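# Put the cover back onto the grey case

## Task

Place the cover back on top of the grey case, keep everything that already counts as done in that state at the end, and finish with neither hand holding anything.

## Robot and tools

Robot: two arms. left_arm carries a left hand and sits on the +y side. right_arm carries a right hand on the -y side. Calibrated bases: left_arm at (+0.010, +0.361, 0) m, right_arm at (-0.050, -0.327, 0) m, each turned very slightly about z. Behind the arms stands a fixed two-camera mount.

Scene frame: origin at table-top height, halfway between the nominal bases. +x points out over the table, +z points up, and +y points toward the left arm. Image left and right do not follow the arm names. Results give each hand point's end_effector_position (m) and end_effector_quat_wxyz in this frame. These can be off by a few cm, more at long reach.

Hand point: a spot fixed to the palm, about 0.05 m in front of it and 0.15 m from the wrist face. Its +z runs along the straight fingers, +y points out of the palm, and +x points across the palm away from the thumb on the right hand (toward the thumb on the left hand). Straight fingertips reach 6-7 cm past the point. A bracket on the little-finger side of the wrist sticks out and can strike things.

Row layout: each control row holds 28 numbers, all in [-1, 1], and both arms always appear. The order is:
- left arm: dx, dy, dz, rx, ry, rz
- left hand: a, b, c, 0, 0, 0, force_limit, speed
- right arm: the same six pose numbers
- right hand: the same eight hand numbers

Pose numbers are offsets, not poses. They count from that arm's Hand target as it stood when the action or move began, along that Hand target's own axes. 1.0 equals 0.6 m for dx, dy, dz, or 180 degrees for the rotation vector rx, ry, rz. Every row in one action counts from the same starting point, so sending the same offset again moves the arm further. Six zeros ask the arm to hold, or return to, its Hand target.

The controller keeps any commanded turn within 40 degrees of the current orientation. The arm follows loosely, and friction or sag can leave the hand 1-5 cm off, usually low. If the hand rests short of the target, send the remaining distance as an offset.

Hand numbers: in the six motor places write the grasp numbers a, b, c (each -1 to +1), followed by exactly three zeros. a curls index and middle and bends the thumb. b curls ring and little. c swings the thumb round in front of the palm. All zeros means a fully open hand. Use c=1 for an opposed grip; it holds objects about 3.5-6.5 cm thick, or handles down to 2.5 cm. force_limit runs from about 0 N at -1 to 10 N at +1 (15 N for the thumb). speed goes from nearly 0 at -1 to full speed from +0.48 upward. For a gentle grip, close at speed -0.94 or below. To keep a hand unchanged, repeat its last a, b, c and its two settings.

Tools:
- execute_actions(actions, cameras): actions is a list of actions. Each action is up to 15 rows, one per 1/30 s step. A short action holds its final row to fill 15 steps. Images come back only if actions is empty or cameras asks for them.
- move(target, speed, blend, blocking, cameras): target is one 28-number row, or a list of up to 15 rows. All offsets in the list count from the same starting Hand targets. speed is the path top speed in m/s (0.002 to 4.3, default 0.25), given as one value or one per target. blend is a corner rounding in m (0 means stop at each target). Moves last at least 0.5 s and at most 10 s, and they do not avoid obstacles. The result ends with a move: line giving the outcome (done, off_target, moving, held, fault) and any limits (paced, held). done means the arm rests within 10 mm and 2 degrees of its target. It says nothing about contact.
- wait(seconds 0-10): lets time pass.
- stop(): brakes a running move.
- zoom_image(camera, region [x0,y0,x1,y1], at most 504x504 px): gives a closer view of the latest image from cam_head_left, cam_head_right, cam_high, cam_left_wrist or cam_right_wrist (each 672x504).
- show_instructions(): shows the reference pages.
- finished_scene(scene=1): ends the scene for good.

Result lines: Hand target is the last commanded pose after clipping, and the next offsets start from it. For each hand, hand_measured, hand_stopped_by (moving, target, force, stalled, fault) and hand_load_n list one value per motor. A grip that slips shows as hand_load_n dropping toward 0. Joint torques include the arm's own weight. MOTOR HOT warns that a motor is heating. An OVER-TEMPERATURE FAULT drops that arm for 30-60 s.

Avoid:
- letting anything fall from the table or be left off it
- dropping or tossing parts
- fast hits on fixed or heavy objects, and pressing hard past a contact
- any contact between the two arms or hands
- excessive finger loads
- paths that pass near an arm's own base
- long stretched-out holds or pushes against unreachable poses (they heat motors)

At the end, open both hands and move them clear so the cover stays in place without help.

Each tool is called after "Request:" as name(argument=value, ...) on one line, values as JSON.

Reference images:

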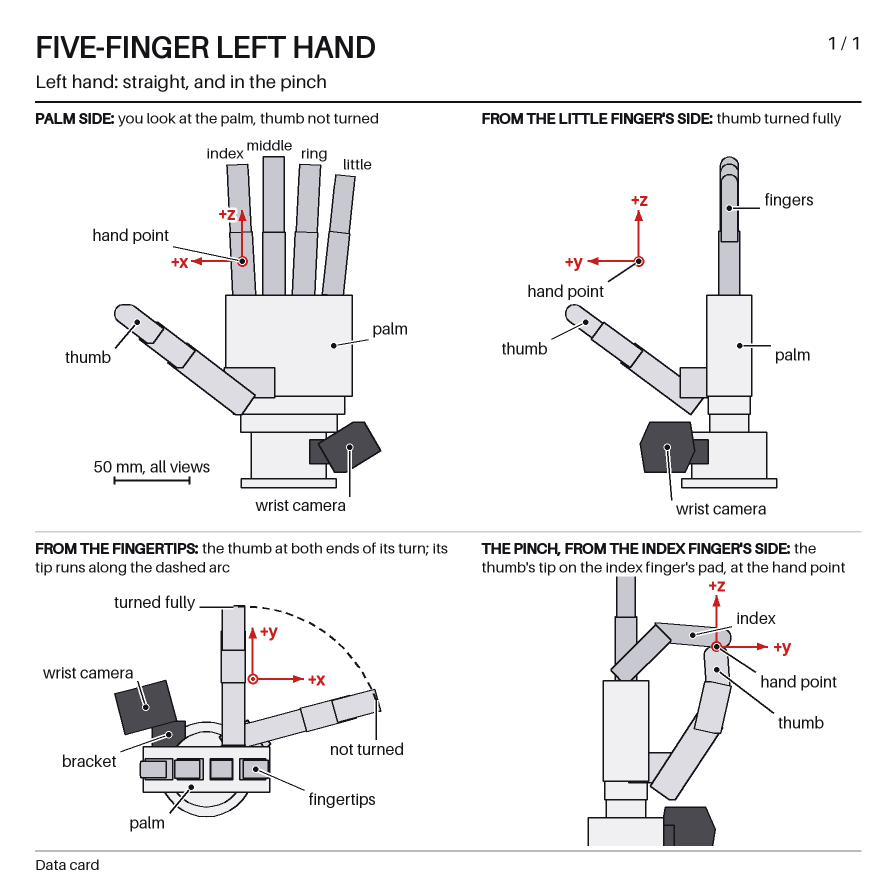

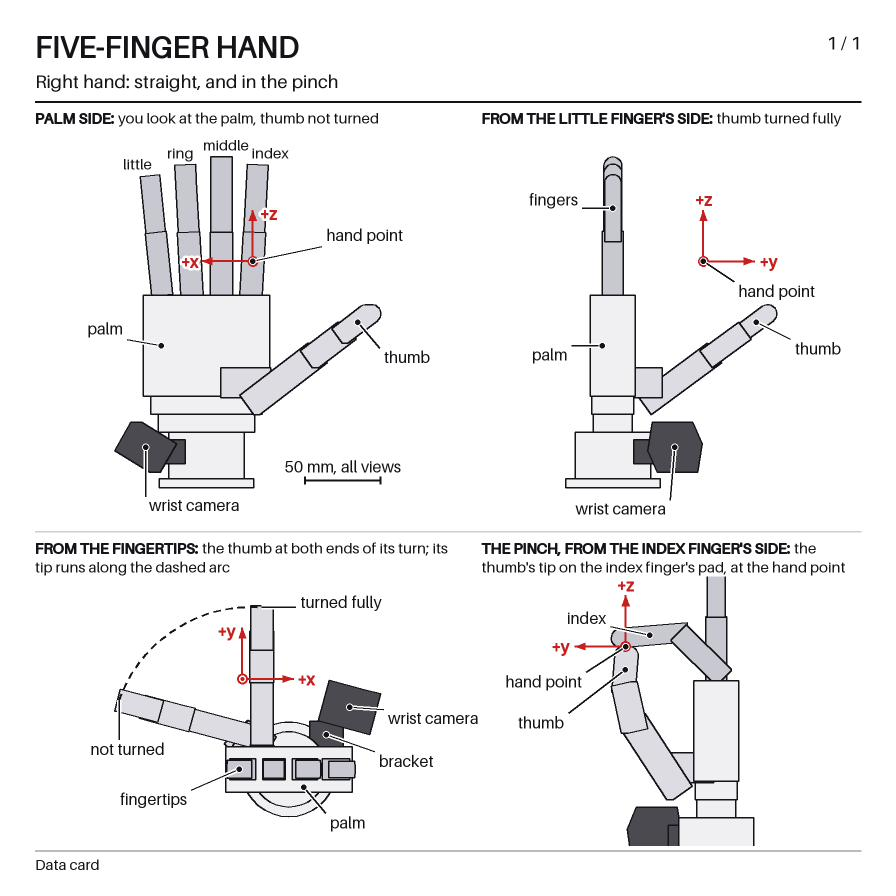

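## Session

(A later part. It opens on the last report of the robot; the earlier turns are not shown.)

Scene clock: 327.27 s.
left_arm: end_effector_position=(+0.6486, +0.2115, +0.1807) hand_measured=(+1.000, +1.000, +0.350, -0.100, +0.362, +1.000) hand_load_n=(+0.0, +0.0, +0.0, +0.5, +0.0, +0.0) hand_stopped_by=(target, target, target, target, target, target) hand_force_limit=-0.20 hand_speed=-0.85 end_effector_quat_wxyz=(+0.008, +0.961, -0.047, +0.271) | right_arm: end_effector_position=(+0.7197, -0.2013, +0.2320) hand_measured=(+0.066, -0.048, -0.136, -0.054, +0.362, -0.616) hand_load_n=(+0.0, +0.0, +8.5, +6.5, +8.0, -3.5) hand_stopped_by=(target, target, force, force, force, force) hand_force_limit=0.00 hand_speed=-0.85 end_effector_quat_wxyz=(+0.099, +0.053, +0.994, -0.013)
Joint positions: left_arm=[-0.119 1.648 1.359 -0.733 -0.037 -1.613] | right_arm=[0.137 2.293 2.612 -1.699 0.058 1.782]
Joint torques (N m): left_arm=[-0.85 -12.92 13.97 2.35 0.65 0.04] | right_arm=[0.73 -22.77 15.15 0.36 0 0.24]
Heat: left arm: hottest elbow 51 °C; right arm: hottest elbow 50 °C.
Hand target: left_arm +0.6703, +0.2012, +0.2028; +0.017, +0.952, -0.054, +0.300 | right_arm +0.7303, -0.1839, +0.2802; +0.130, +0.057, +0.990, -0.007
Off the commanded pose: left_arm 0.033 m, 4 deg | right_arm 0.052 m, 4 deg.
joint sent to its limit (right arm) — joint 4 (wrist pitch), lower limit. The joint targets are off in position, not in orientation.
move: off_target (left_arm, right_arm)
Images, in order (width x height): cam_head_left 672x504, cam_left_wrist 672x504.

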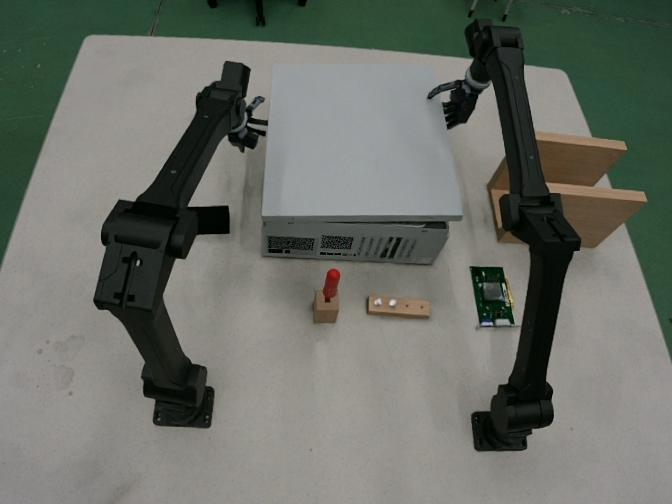

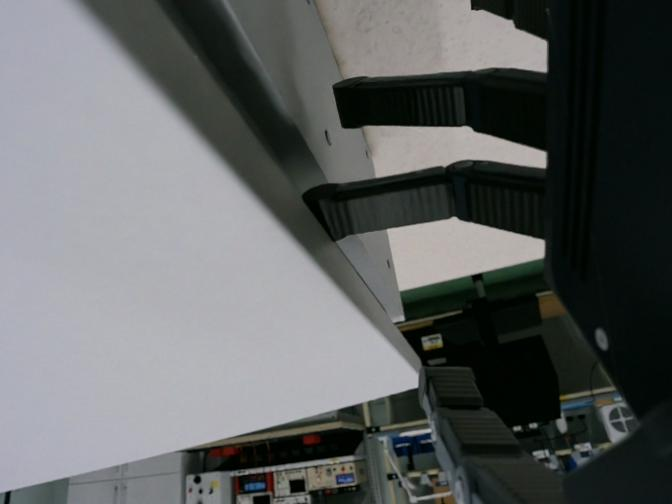

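Request:
move(target=[0.0215,-0.0011,-0.0135,0,0,0,0.45,-1,0,0,0,0,-0.2,-0.85,0,0,0,0,0,0,0.66,0.5,1,0,0,0,0.0,-0.85], speed=0.03, cameras=["cam_head_left", "cam_left_wrist"])

Request:
zoom_image(camera="cam_head_left", region=[250, 190, 350, 265])

Scene clock: 329.57 s.
left_arm: end_effector_position=(+0.6540, +0.2115, +0.1819) hand_measured=(+1.000, +1.000, +0.350, -0.100, +0.362, +1.000) hand_load_n=(+0.0, +0.0, +0.0, +1.0, +0.0, +0.0) hand_stopped_by=(target, target, target, target, target, target) hand_force_limit=-0.20 hand_speed=-0.85 end_effector_quat_wxyz=(+0.008, +0.961, -0.048, +0.271) | right_arm: end_effector_position=(+0.7197, -0.2013, +0.2320) hand_measured=(+0.066, -0.048, -0.136, -0.054, +0.362, -0.616) hand_load_n=(+0.0, +0.0, +8.5, +6.5, +8.0, -3.5) hand_stopped_by=(target, target, force, force, force, force) hand_force_limit=0.00 hand_speed=-0.85 end_effector_quat_wxyz=(+0.099, +0.053, +0.994, -0.013)
Joint positions: left_arm=[-0.117 1.661 1.38 -0.742 -0.036 -1.61] | right_arm=[0.137 2.293 2.612 -1.699 0.058 1.782]
Joint velocities: left_arm=[-0.005 0.005 0.012 -0.002 -0.154 -0.022] | right_arm=[within noise]
Joint torques (N m): left_arm=[-0.73 -13.39 15.66 1.07 0.69 0.06] | right_arm=[0.79 -22.89 15.13 0.36 0 0.25]
Heat: left arm: hottest elbow 51 °C; right arm: hottest elbow 50 °C.
Hand target: left_arm +0.6763, +0.2012, +0.2166; +0.018, +0.952, -0.054, +0.300 | right_arm +0.7303, -0.1839, +0.2802; +0.130, +0.057, +0.990, -0.007
Off the commanded pose: left_arm 0.043 m, 4 deg | right_arm 0.052 m, 4 deg.
joint sent to its limit (right arm) — joint 4 (wrist pitch), lower limit. The joint targets are off in position, not in orientation.
move: off_target (left_arm, right_arm)
Images, in order (width x height): cam_head_left 672x504, cam_left_wrist 672x504.

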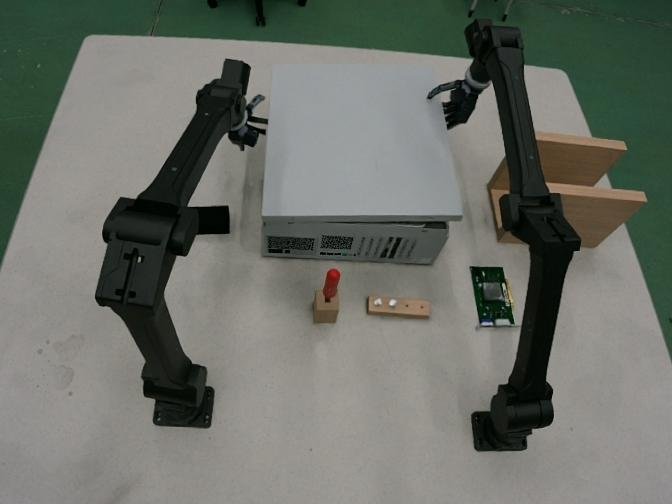

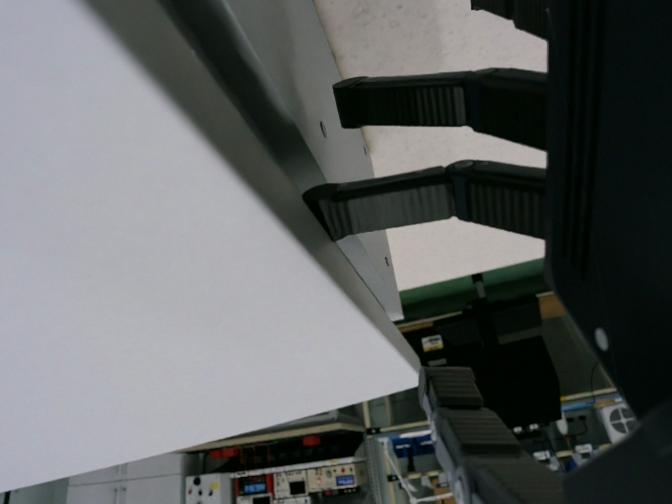

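Scaled by 5.040 from the camera's 672x504 image, which has a finer 960x720 frame.

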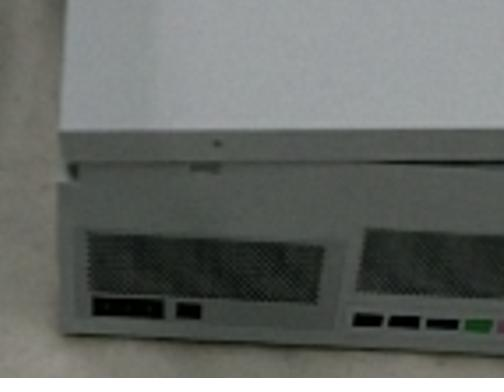

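Request:
execute_actions(actions=[])

Scene clock: 331.83 s.
left_arm: end_effector_position=(+0.6541, +0.2115, +0.1821) hand_measured=(+1.000, +1.000, +0.350, -0.100, +0.362, +1.000) hand_load_n=(+0.0, +0.0, +0.0, +1.0, +0.0, +0.0) hand_stopped_by=(target, target, target, target, target, target) hand_force_limit=-0.20 hand_speed=-0.85 end_effector_quat_wxyz=(+0.008, +0.961, -0.048, +0.271) | right_arm: end_effector_position=(+0.7197, -0.2013, +0.2320) hand_measured=(+0.066, -0.048, -0.136, -0.054, +0.362, -0.616) hand_load_n=(+0.0, +0.0, +8.5, +6.5, +8.0, -3.5) hand_stopped_by=(target, target, force, force, force, force) hand_force_limit=0.00 hand_speed=-0.85 end_effector_quat_wxyz=(+0.099, +0.053, +0.994, -0.013)
Joint positions: left_arm=[-0.117 1.661 1.38 -0.742 -0.036 -1.61] | right_arm=[0.137 2.293 2.612 -1.699 0.058 1.782]
Joint velocities: within noise
Joint torques (N m): left_arm=[-0.79 -13.68 15.66 1.01 0.62 0.12] | right_arm=[0.79 -22.83 15.15 0.39 -0.01 0.25]
Heat: left arm: hottest elbow 52 °C; right arm: hottest elbow 51 °C.
Hand target: left_arm +0.6764, +0.2012, +0.2168; +0.018, +0.952, -0.054, +0.300 | right_arm +0.7303, -0.1839, +0.2802; +0.130, +0.057, +0.990, -0.007
Off the commanded pose: left_arm 0.043 m, 4 deg | right_arm 0.052 m, 4 deg.

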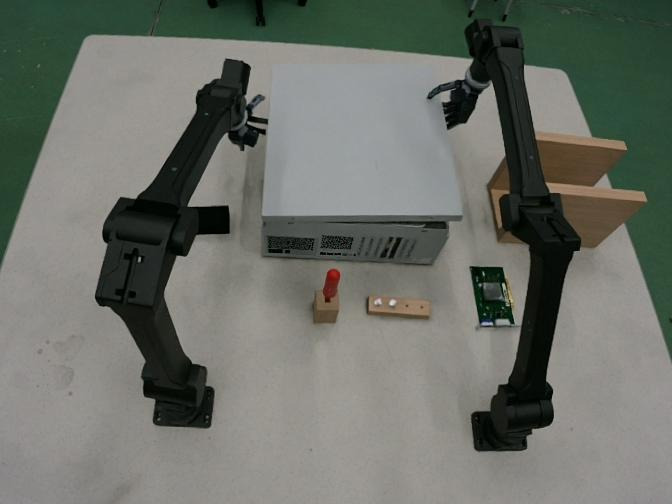

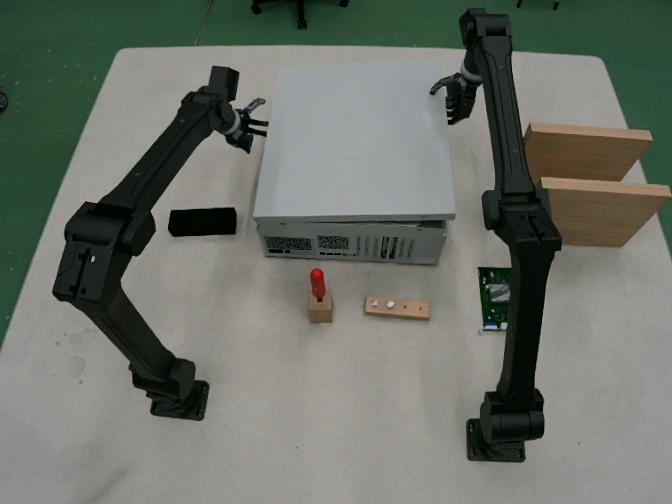

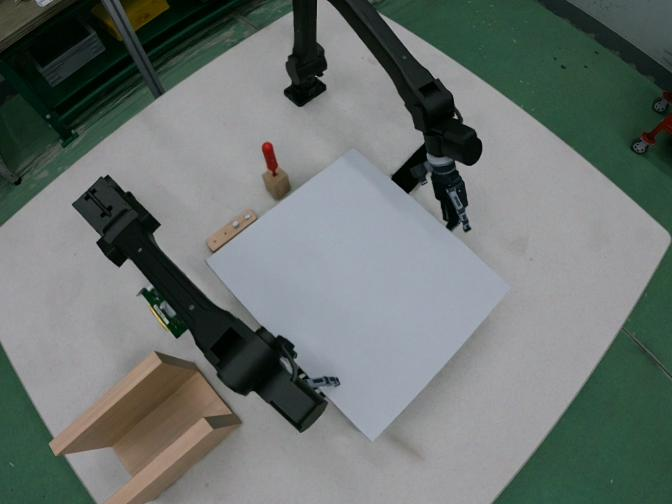

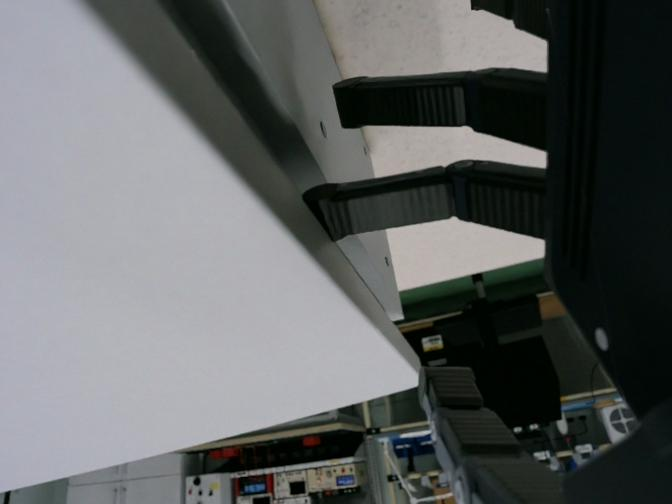

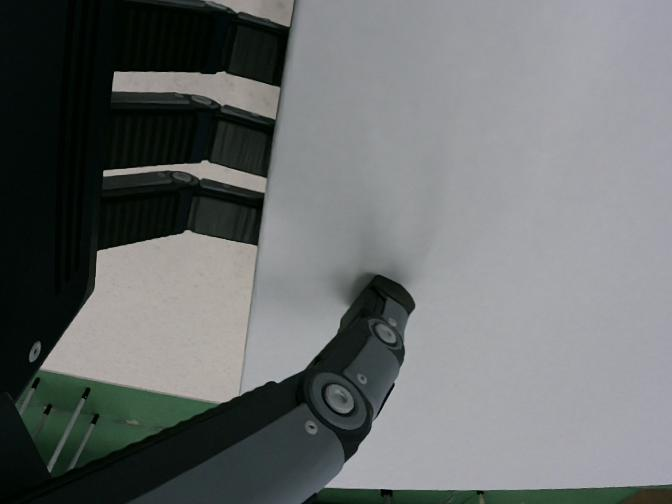

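Request:
zoom_image(camera="cam_head_left", region=[250, 190, 350, 265])

Request:
zoom_image(camera="cam_head_left", region=[370, 200, 470, 275])

Request:
zoom_image(camera="cam_high", region=[450, 250, 550, 325])

Request:
zoom_image(camera="cam_left_wrist", region=[310, 220, 440, 380])

Scaled by 5.040 from the camera's 672x504 image, which has a finer 960x720 frame.

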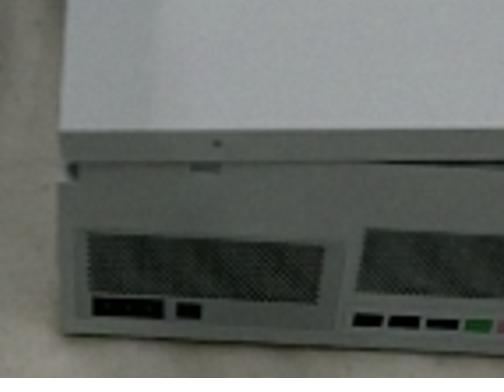

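Scaled by 5.040 from the camera's 672x504 image, which has a finer 960x720 frame.

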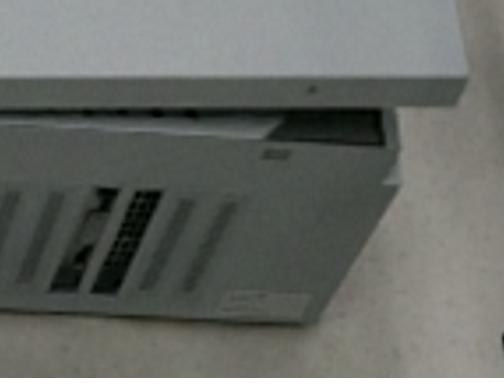

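Scaled by 5.040 from the camera's 672x504 image, which has a finer 960x720 frame.

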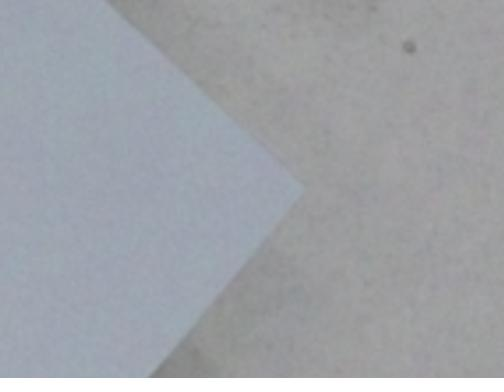

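Scaled by 3.150 from the camera's 672x504 image, which has a finer 960x720 frame.

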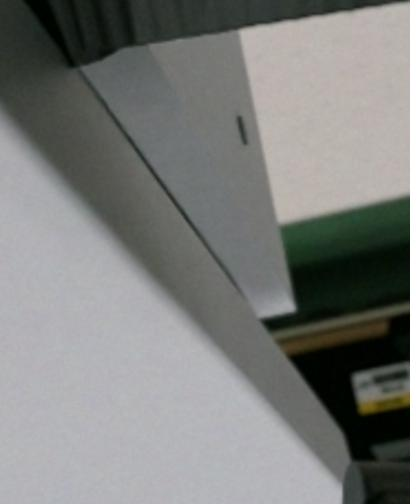

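Request:
move(target=[-0.0095,0,0.0136,0,0,0,0.45,-1,0,0,0,0,-0.2,-0.85,0,0,0,0,0,0,0.66,0.5,1,0,0,0,0.0,-0.85], speed=0.04, cameras=["cam_head_left","cam_high","cam_left_wrist"])

Scene clock: 334.97 s.
left_arm: end_effector_position=(+0.6542, +0.2115, +0.1813) hand_measured=(+1.000, +1.000, +0.350, -0.100, +0.362, +1.000) hand_load_n=(+0.0, +0.0, +0.0, +0.5, +0.0, +0.0) hand_stopped_by=(target, target, target, target, target, target) hand_force_limit=-0.20 hand_speed=-0.85 end_effector_quat_wxyz=(+0.008, +0.962, -0.048, +0.270) | right_arm: end_effector_position=(+0.7197, -0.2013, +0.2320) hand_measured=(+0.066, -0.048, -0.136, -0.054, +0.362, -0.616) hand_load_n=(+0.0, +0.0, +8.5, +6.5, +8.0, -3.5) hand_stopped_by=(target, target, force, force, force, force) hand_force_limit=0.00 hand_speed=-0.85 end_effector_quat_wxyz=(+0.099, +0.053, +0.994, -0.013)
Joint positions: left_arm=[-0.117 1.662 1.38 -0.742 -0.036 -1.61] | right_arm=[0.137 2.293 2.612 -1.699 0.058 1.782]
Joint torques (N m): left_arm=[-0.62 -13.92 14.23 2.1 0.68 0.03] | right_arm=[0.85 -22.77 15.15 0.36 0 0.25]
Heat: left arm: hottest elbow 53 °C; right arm: hottest elbow 51 °C.
Hand target: left_arm +0.6764, +0.2012, +0.2069; +0.018, +0.952, -0.054, +0.300 | right_arm +0.7303, -0.1839, +0.2802; +0.130, +0.057, +0.990, -0.007
Off the commanded pose: left_arm 0.035 m, 4 deg | right_arm 0.052 m, 4 deg.
joint sent to its limit (right arm) — joint 4 (wrist pitch), lower limit. The joint targets are off in position, not in orientation.
move: off_target (left_arm, right_arm)
Images, in order (width x height): cam_head_left 672x504, cam_high 672x504, cam_left_wrist 672x504.

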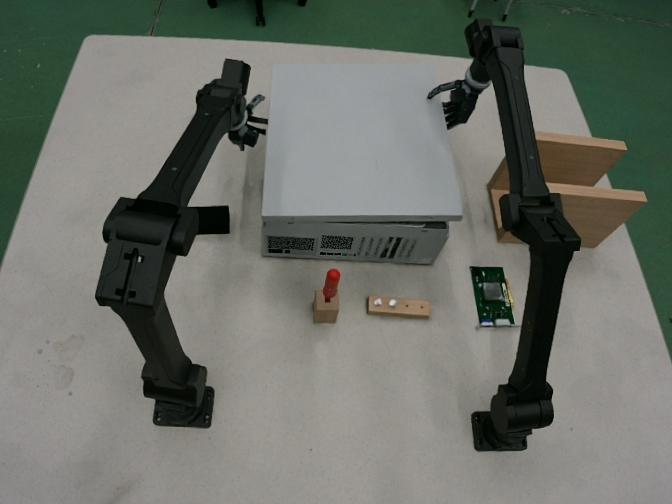

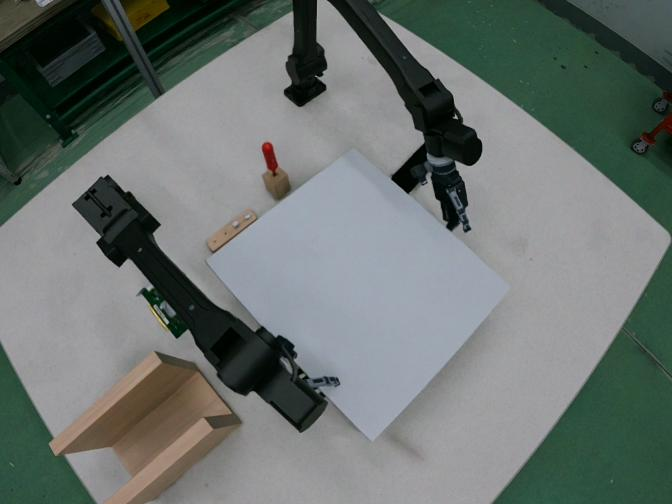

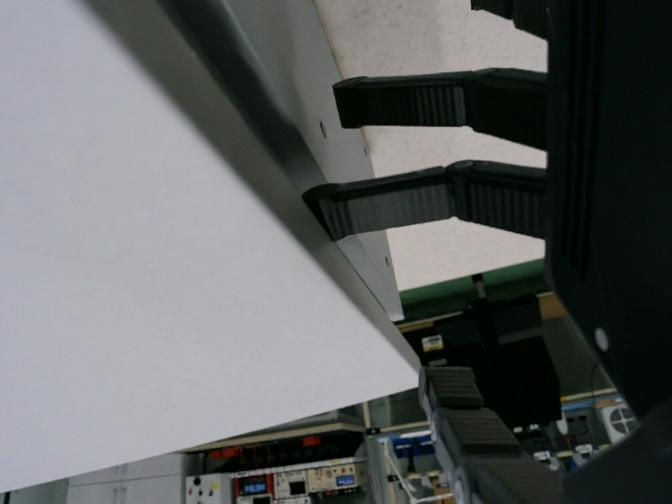

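Request:
move(target=[-0.0076,0,0.0109,0,0,0,0.45,-1,0,0,0,0,-0.2,-0.85,0,0,0,0,0,0,0.66,0.5,1,0,0,0,0.0,-0.85], speed=0.04, cameras=["cam_head_left","cam_high","cam_left_wrist"])

Scene clock: 336.07 s.
left_arm: end_effector_position=(+0.6573, +0.2092, +0.1803) hand_measured=(+1.000, +1.000, +0.350, -0.100, +0.362, +1.000) hand_load_n=(+0.0, +0.0, +0.0, +0.5, +0.0, +0.0) hand_stopped_by=(target, target, target, target, target, target) hand_force_limit=-0.20 hand_speed=-0.85 end_effector_quat_wxyz=(+0.013, +0.960, -0.049, +0.274) | right_arm: end_effector_position=(+0.7205, -0.2006, +0.2319) hand_measured=(+0.066, -0.048, -0.136, -0.054, +0.362, -0.616) hand_load_n=(+0.0, +0.0, +8.5, +6.5, +8.0, -3.0) hand_stopped_by=(target, target, force, force, force, force) hand_force_limit=0.00 hand_speed=-0.85 end_effector_quat_wxyz=(+0.100, +0.053, +0.994, -0.013)
Joint positions: left_arm=[-0.117 1.669 1.38 -0.727 -0.027 -1.61] | right_arm=[0.138 2.295 2.616 -1.699 0.058 1.782]
Joint torques (N m): left_arm=[-0.97 -12.81 13.3 2.25 0.32 0.01] | right_arm=[0.73 -23 14.86 0.38 0.01 0.24]
Heat: left arm: hottest elbow 53 °C; right arm: hottest elbow 51 °C.
Hand target: left_arm +0.6764, +0.2011, +0.1990; +0.018, +0.952, -0.054, +0.300 | right_arm +0.7304, -0.1841, +0.2799; +0.130, +0.057, +0.990, -0.007
Off the commanded pose: left_arm 0.028 m, 3 deg | right_arm 0.052 m, 4 deg.
joint sent to its limit (right arm) — joint 4 (wrist pitch), lower limit. The joint targets are off in position, not in orientation.
move: off_target (left_arm, right_arm)
Images, in order (width x height): cam_head_left 672x504, cam_high 672x504, cam_left_wrist 672x504.

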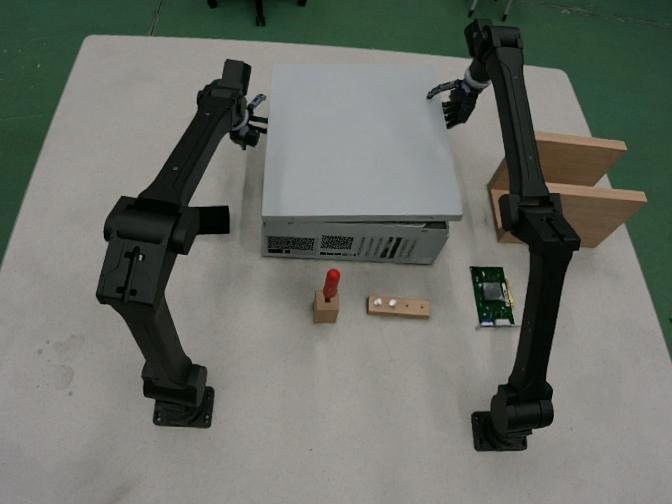

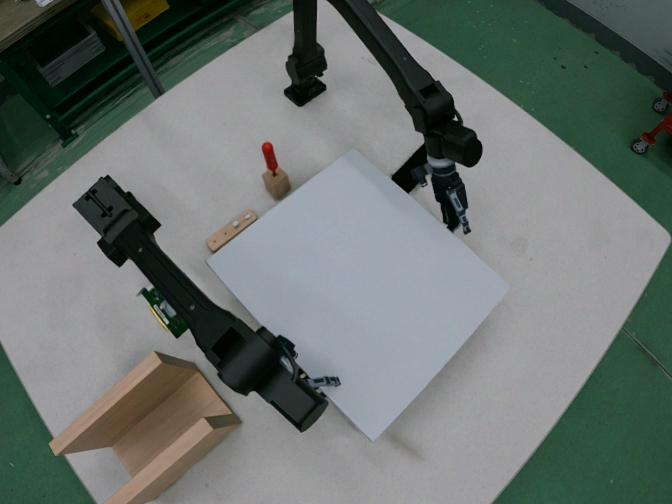

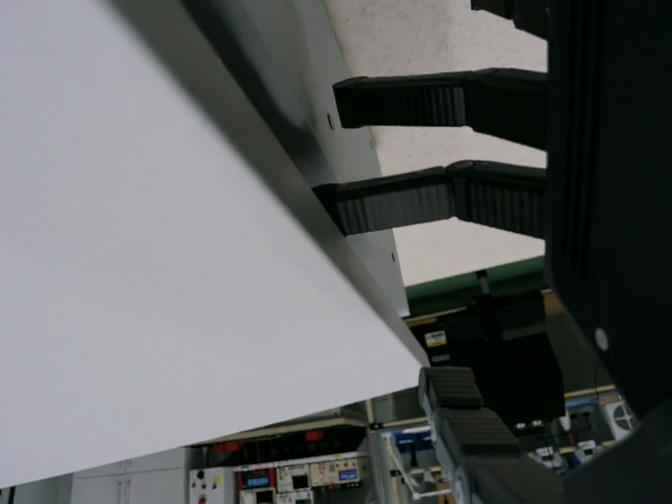

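Request:
move(target=[-0.0076,0,0.0109,0,0,0,0.45,-1,0,0,0,0,-0.2,-0.85,0,0,0,0,0,0,0.66,0.5,1,0,0,0,0.0,-0.85], speed=0.04, cameras=["cam_head_left","cam_high","cam_left_wrist"])

Scene clock: 337.27 s.
left_arm: end_effector_position=(+0.6618, +0.2085, +0.1799) hand_measured=(+1.000, +1.000, +0.350, -0.100, +0.362, +1.000) hand_load_n=(+0.0, +0.0, +0.0, +0.5, +0.0, +0.0) hand_stopped_by=(target, target, target, target, target, target) hand_force_limit=-0.20 hand_speed=-0.85 end_effector_quat_wxyz=(+0.014, +0.958, -0.049, +0.281) | right_arm: end_effector_position=(+0.7205, -0.2006, +0.2319) hand_measured=(+0.066, -0.048, -0.136, -0.054, +0.362, -0.616) hand_load_n=(+0.0, +0.0, +8.0, +6.5, +8.0, -3.5) hand_stopped_by=(target, target, force, force, force, force) hand_force_limit=0.00 hand_speed=-0.85 end_effector_quat_wxyz=(+0.100, +0.053, +0.994, -0.013)
Joint positions: left_arm=[-0.117 1.675 1.38 -0.706 -0.027 -1.61] | right_arm=[0.138 2.295 2.616 -1.699 0.058 1.782]
Joint torques (N m): left_arm=[-1.03 -13.04 12.26 2.25 0.32 0.06] | right_arm=[0.67 -23 14.89 0.4 0 0.24]
Heat: left arm: hottest elbow 53 °C; right arm: hottest elbow 51 °C.
Hand target: left_arm +0.6764, +0.2011, +0.1910; +0.018, +0.952, -0.054, +0.300 | right_arm +0.7304, -0.1841, +0.2799; +0.130, +0.057, +0.990, -0.007
Off the commanded pose: left_arm 0.020 m, 2 deg | right_arm 0.052 m, 4 deg.
joint sent to its limit (right arm) — joint 4 (wrist pitch), lower limit. The joint targets are off in position, not in orientation.
move: off_target (left_arm, right_arm)
Images, in order (width x height): cam_head_left 672x504, cam_high 672x504, cam_left_wrist 672x504.

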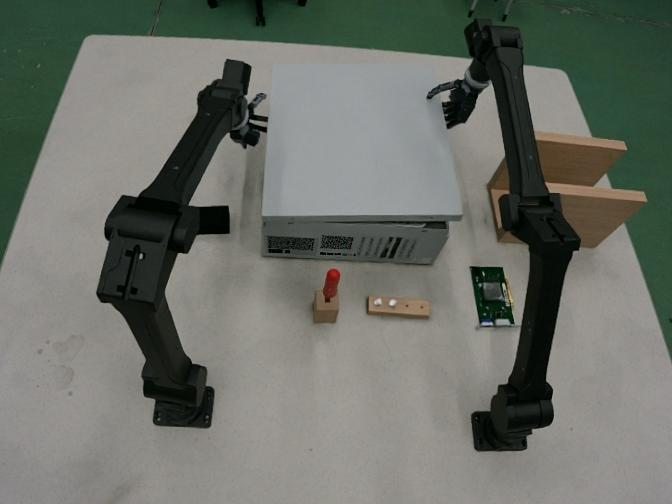

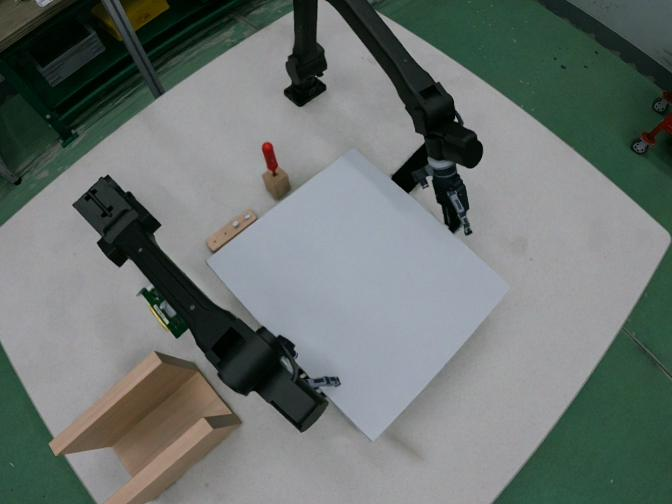

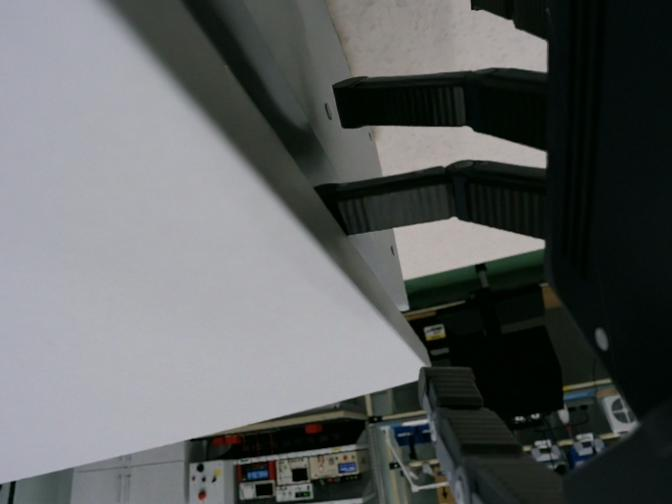

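Request:
zoom_image(camera="cam_head_left", region=[250, 190, 350, 265])

Request:
zoom_image(camera="cam_head_left", region=[370, 200, 470, 275])

Request:
zoom_image(camera="cam_left_wrist", region=[150, 0, 430, 240])

Request:
zoom_image(camera="cam_high", region=[450, 250, 550, 325])

Scaled by 5.040 from the camera's 672x504 image, which has a finer 960x720 frame.

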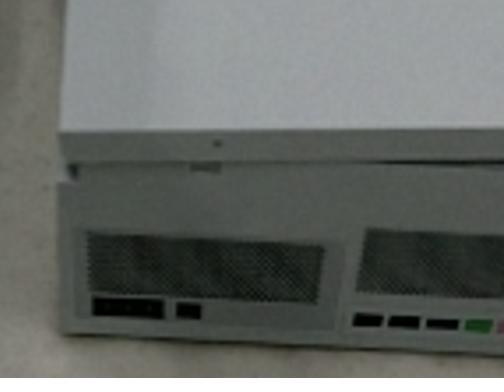

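Scaled by 5.040 from the camera's 672x504 image, which has a finer 960x720 frame.

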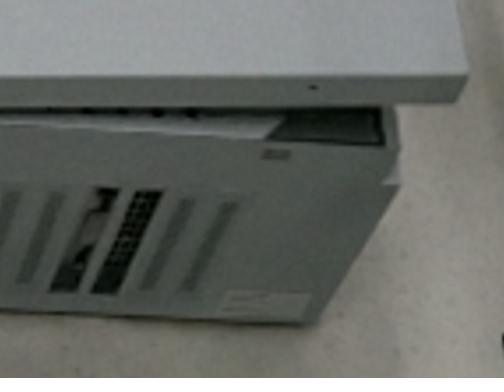

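Scaled by 1.800 from the camera's 672x504 image, which has a finer 960x720 frame.

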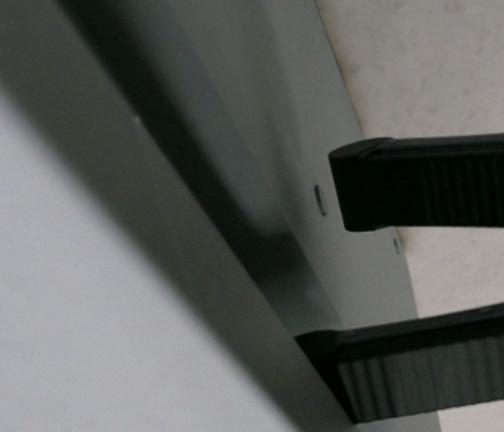

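Scaled by 5.040 from the camera's 672x504 image, which has a finer 960x720 frame.

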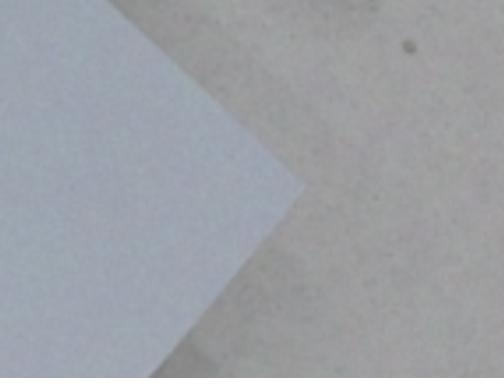

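Request:
move(target=[-0.0076,0,0.0109,0,0,0,0.45,-1,0,0,0,0,-0.2,-0.85,0,0,0,0,0,0,0.66,0.5,1,0,0,0,0.0,-0.85], speed=0.04, cameras=["cam_head_left","cam_left_wrist"])

Scene clock: 339.07 s.
left_arm: end_effector_position=(+0.6664, +0.2078, +0.1795) hand_measured=(+1.000, +1.000, +0.350, -0.100, +0.362, +1.000) hand_load_n=(+0.0, +0.0, +0.0, +0.0, +0.0, +0.0) hand_stopped_by=(target, target, target, target, target, target) hand_force_limit=-0.20 hand_speed=-0.85 end_effector_quat_wxyz=(+0.014, +0.956, -0.049, +0.288) | right_arm: end_effector_position=(+0.7205, -0.2003, +0.2319) hand_measured=(+0.066, -0.048, -0.136, -0.054, +0.362, -0.616) hand_load_n=(+0.0, +0.0, +8.5, +6.5, +8.0, -3.5) hand_stopped_by=(target, target, force, force, force, force) hand_force_limit=0.00 hand_speed=-0.85 end_effector_quat_wxyz=(+0.100, +0.053, +0.994, -0.013)
Joint positions: left_arm=[-0.117 1.681 1.38 -0.685 -0.027 -1.61] | right_arm=[0.138 2.295 2.616 -1.699 0.058 1.783]
Joint torques (N m): left_arm=[-1.03 -13.51 11.15 2.3 0.28 0.09] | right_arm=[0.62 -23.18 14.86 0.38 0.01 0.23]
Heat: left arm: hottest elbow 53 °C; right arm: hottest elbow 51 °C.
Hand target: left_arm +0.6764, +0.2011, +0.1830; +0.017, +0.952, -0.054, +0.300 | right_arm +0.7303, -0.1838, +0.2801; +0.130, +0.057, +0.990, -0.007
Off the commanded pose: left_arm 0.013 m, 2 deg | right_arm 0.052 m, 4 deg.
joint sent to its limit (right arm) — joint 4 (wrist pitch), lower limit. The joint targets are off in position, not in orientation.
move: off_target (left_arm, right_arm)
Images, in order (width x height): cam_head_left 672x504, cam_left_wrist 672x504.

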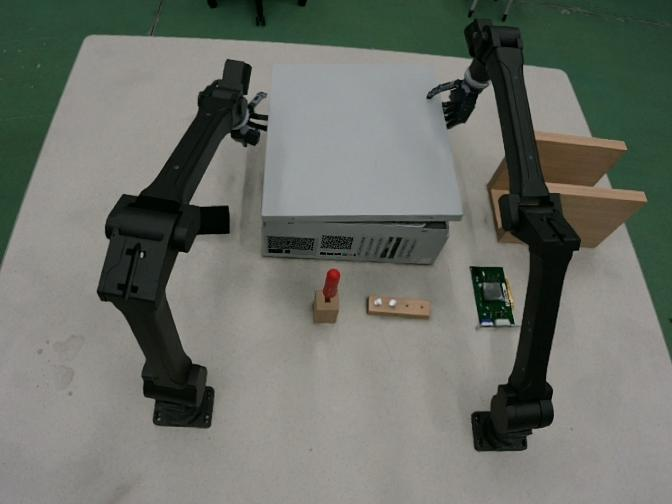

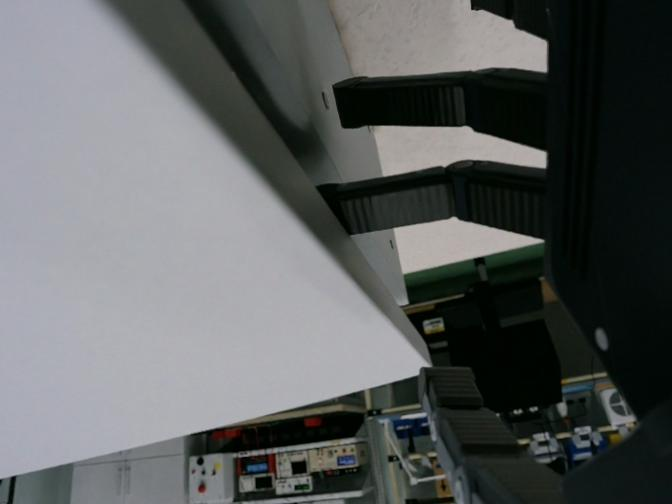

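Request:
move(target=[-0.0046,-0.0496,-0.0032,0,0,0,0.45,-1,0,0,0,0,-0.2,-0.85,0,0,0,0,0,0,0.66,0.5,1,0,0,0,0.0,-0.85], speed=0.04, cameras=["cam_head_left","cam_left_wrist"])

Scene clock: 341.73 s.
left_arm: end_effector_position=(+0.6652, +0.2273, +0.1702) hand_measured=(+1.000, +1.000, +0.350, -0.100, +0.362, +1.000) hand_load_n=(+0.0, +0.0, +0.0, +1.5, +0.0, +0.0) hand_stopped_by=(target, target, target, target, target, target) hand_force_limit=-0.20 hand_speed=-0.85 end_effector_quat_wxyz=(+0.016, +0.958, -0.056, +0.280) | right_arm: end_effector_position=(+0.7194, -0.1887, +0.2274) hand_measured=(+0.066, -0.048, -0.136, -0.056, +0.362, -0.616) hand_load_n=(+0.0, +0.0, +10.0, +2.0, +7.5, -1.5) hand_stopped_by=(target, target, force, force, force, force) hand_force_limit=0.00 hand_speed=-0.85 end_effector_quat_wxyz=(+0.097, +0.048, +0.994, -0.012)
Joint positions: left_arm=[-0.077 1.687 1.37 -0.684 0.004 -1.565] | right_arm=[0.153 2.301 2.616 -1.699 0.057 1.788]
Joint torques (N m): left_arm=[0.73 -14.56 10.96 2.32 0.33 0.08] | right_arm=[-0.44 -23.53 14.84 0.36 0.11 0.19]
Heat: left arm: hottest elbow 52 °C; right arm: hottest elbow 50 °C.
Hand target: left_arm +0.6763, +0.2310, +0.1828; +0.018, +0.952, -0.054, +0.300 | right_arm +0.7304, -0.1841, +0.2800; +0.130, +0.057, +0.990, -0.007
Off the commanded pose: left_arm 0.017 m, 2 deg | right_arm 0.054 m, 4 deg.
joint sent to its limit (right arm) — joint 4 (wrist pitch), lower limit. The joint targets are off in position, not in orientation.
move: off_target (left_arm, right_arm)
Images, in order (width x height): cam_head_left 672x504, cam_left_wrist 672x504.

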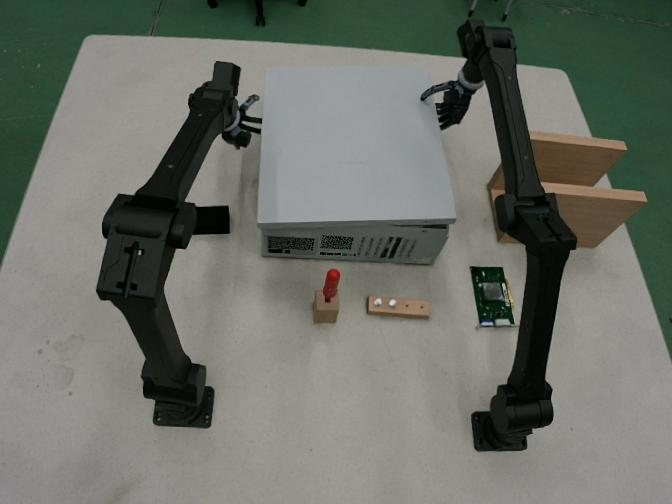

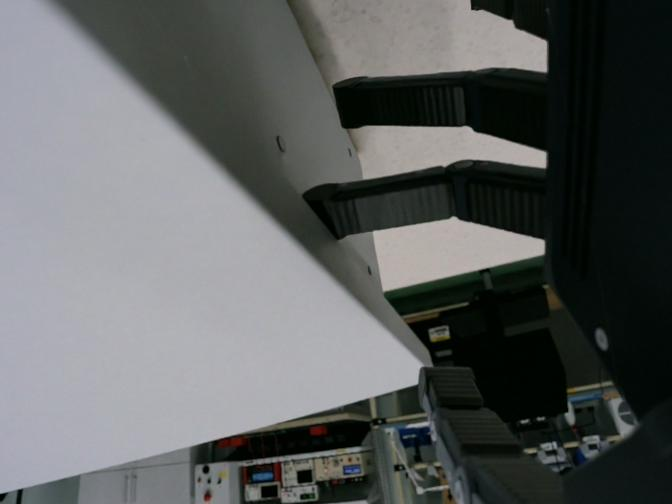

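Request:
zoom_image(camera="cam_head_left", region=[250, 190, 350, 265])

Request:
zoom_image(camera="cam_head_left", region=[370, 200, 470, 275])

Request:
zoom_image(camera="cam_left_wrist", region=[150, 0, 430, 240])

Request:
execute_actions(actions=[], cameras=["cam_high"])

Request:
zoom_image(camera="cam_high", region=[450, 220, 550, 320])

Scaled by 5.040 from the camera's 672x504 image, which has a finer 960x720 frame.

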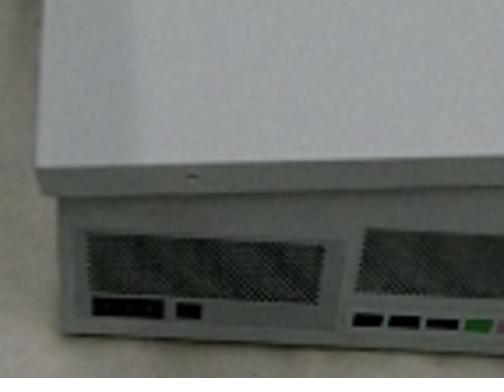

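Scaled by 5.040 from the camera's 672x504 image, which has a finer 960x720 frame.

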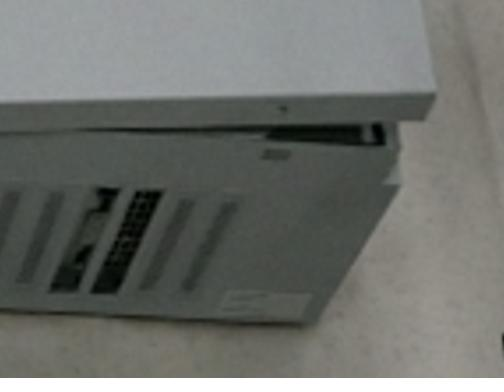

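Scaled by 1.800 from the camera's 672x504 image, which has a finer 960x720 frame.

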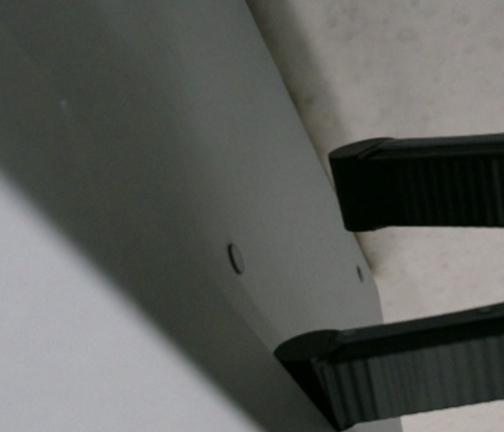

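Scene clock: 343.03 s.
left_arm: end_effector_position=(+0.6652, +0.2273, +0.1702) hand_measured=(+1.000, +1.000, +0.350, -0.100, +0.362, +1.000) hand_load_n=(+0.0, +0.0, +0.0, +1.5, +0.0, +0.0) hand_stopped_by=(target, target, target, target, target, target) hand_force_limit=-0.20 hand_speed=-0.85 end_effector_quat_wxyz=(+0.016, +0.958, -0.056, +0.280) | right_arm: end_effector_position=(+0.7194, -0.1887, +0.2274) hand_measured=(+0.066, -0.048, -0.136, -0.056, +0.362, -0.616) hand_load_n=(+0.0, +0.0, +10.0, +2.0, +7.0, -1.5) hand_stopped_by=(target, target, force, force, force, force) hand_force_limit=0.00 hand_speed=-0.85 end_effector_quat_wxyz=(+0.097, +0.048, +0.994, -0.012)
Joint positions: left_arm=[-0.077 1.687 1.37 -0.684 0.004 -1.565] | right_arm=[0.153 2.301 2.616 -1.699 0.057 1.788]
Joint velocities: within noise
Joint torques (N m): left_arm=[-0.03 -14.33 10.93 2.45 0.29 0.06] | right_arm=[-0.32 -23.53 14.84 0.38 0.11 0.19]
Heat: left arm: hottest elbow 52 °C; right arm: hottest elbow 50 °C.
Hand target: left_arm +0.6763, +0.2310, +0.1828; +0.018, +0.952, -0.054, +0.300 | right_arm +0.7304, -0.1841, +0.2800; +0.130, +0.057, +0.990, -0.007
Off the commanded pose: left_arm 0.017 m, 2 deg | right_arm 0.054 m, 4 deg.
Images, in order (width x height): cam_high 672x504.

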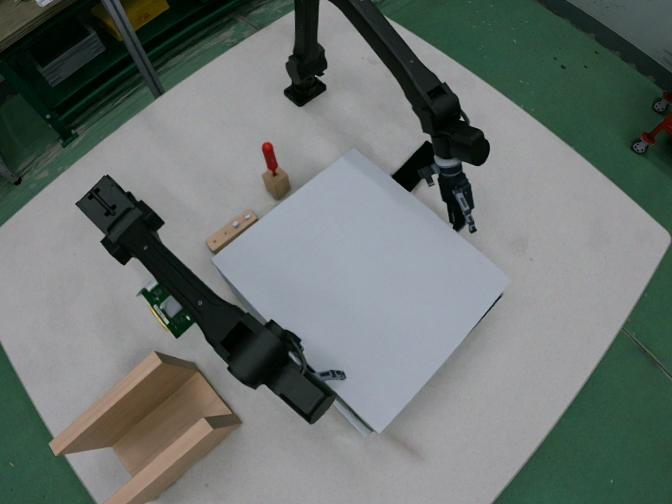

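Scaled by 5.040 from the camera's 672x504 image, which has a finer 960x720 frame.

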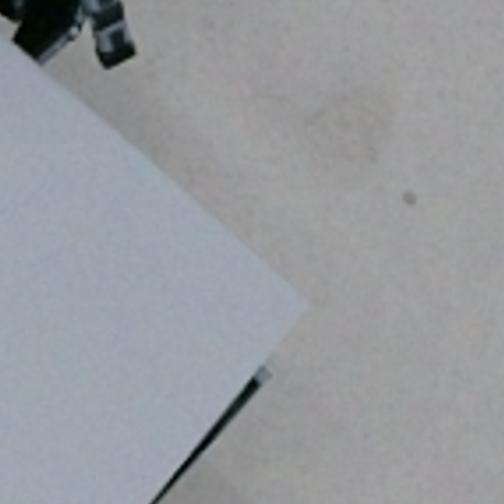

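Request:
zoom_image(camera="cam_high", region=[320, 350, 420, 450])

Request:
zoom_image(camera="cam_high", region=[200, 240, 300, 340])

Scaled by 5.040 from the camera's 672x504 image, which has a finer 960x720 frame.

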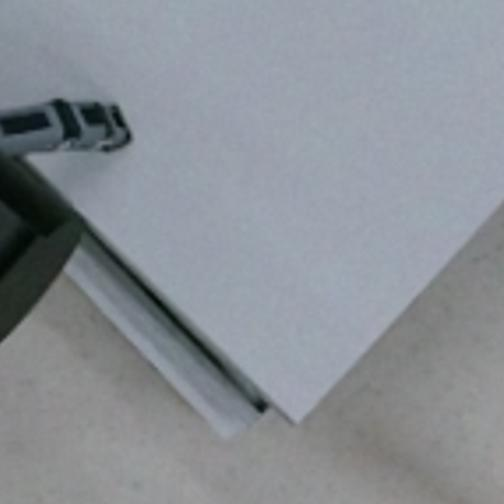

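Scaled by 5.040 from the camera's 672x504 image, which has a finer 960x720 frame.

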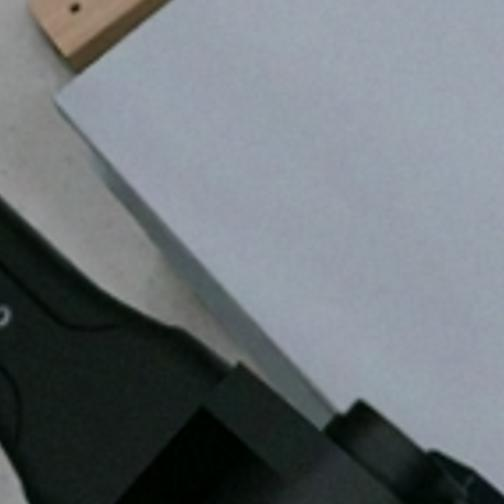

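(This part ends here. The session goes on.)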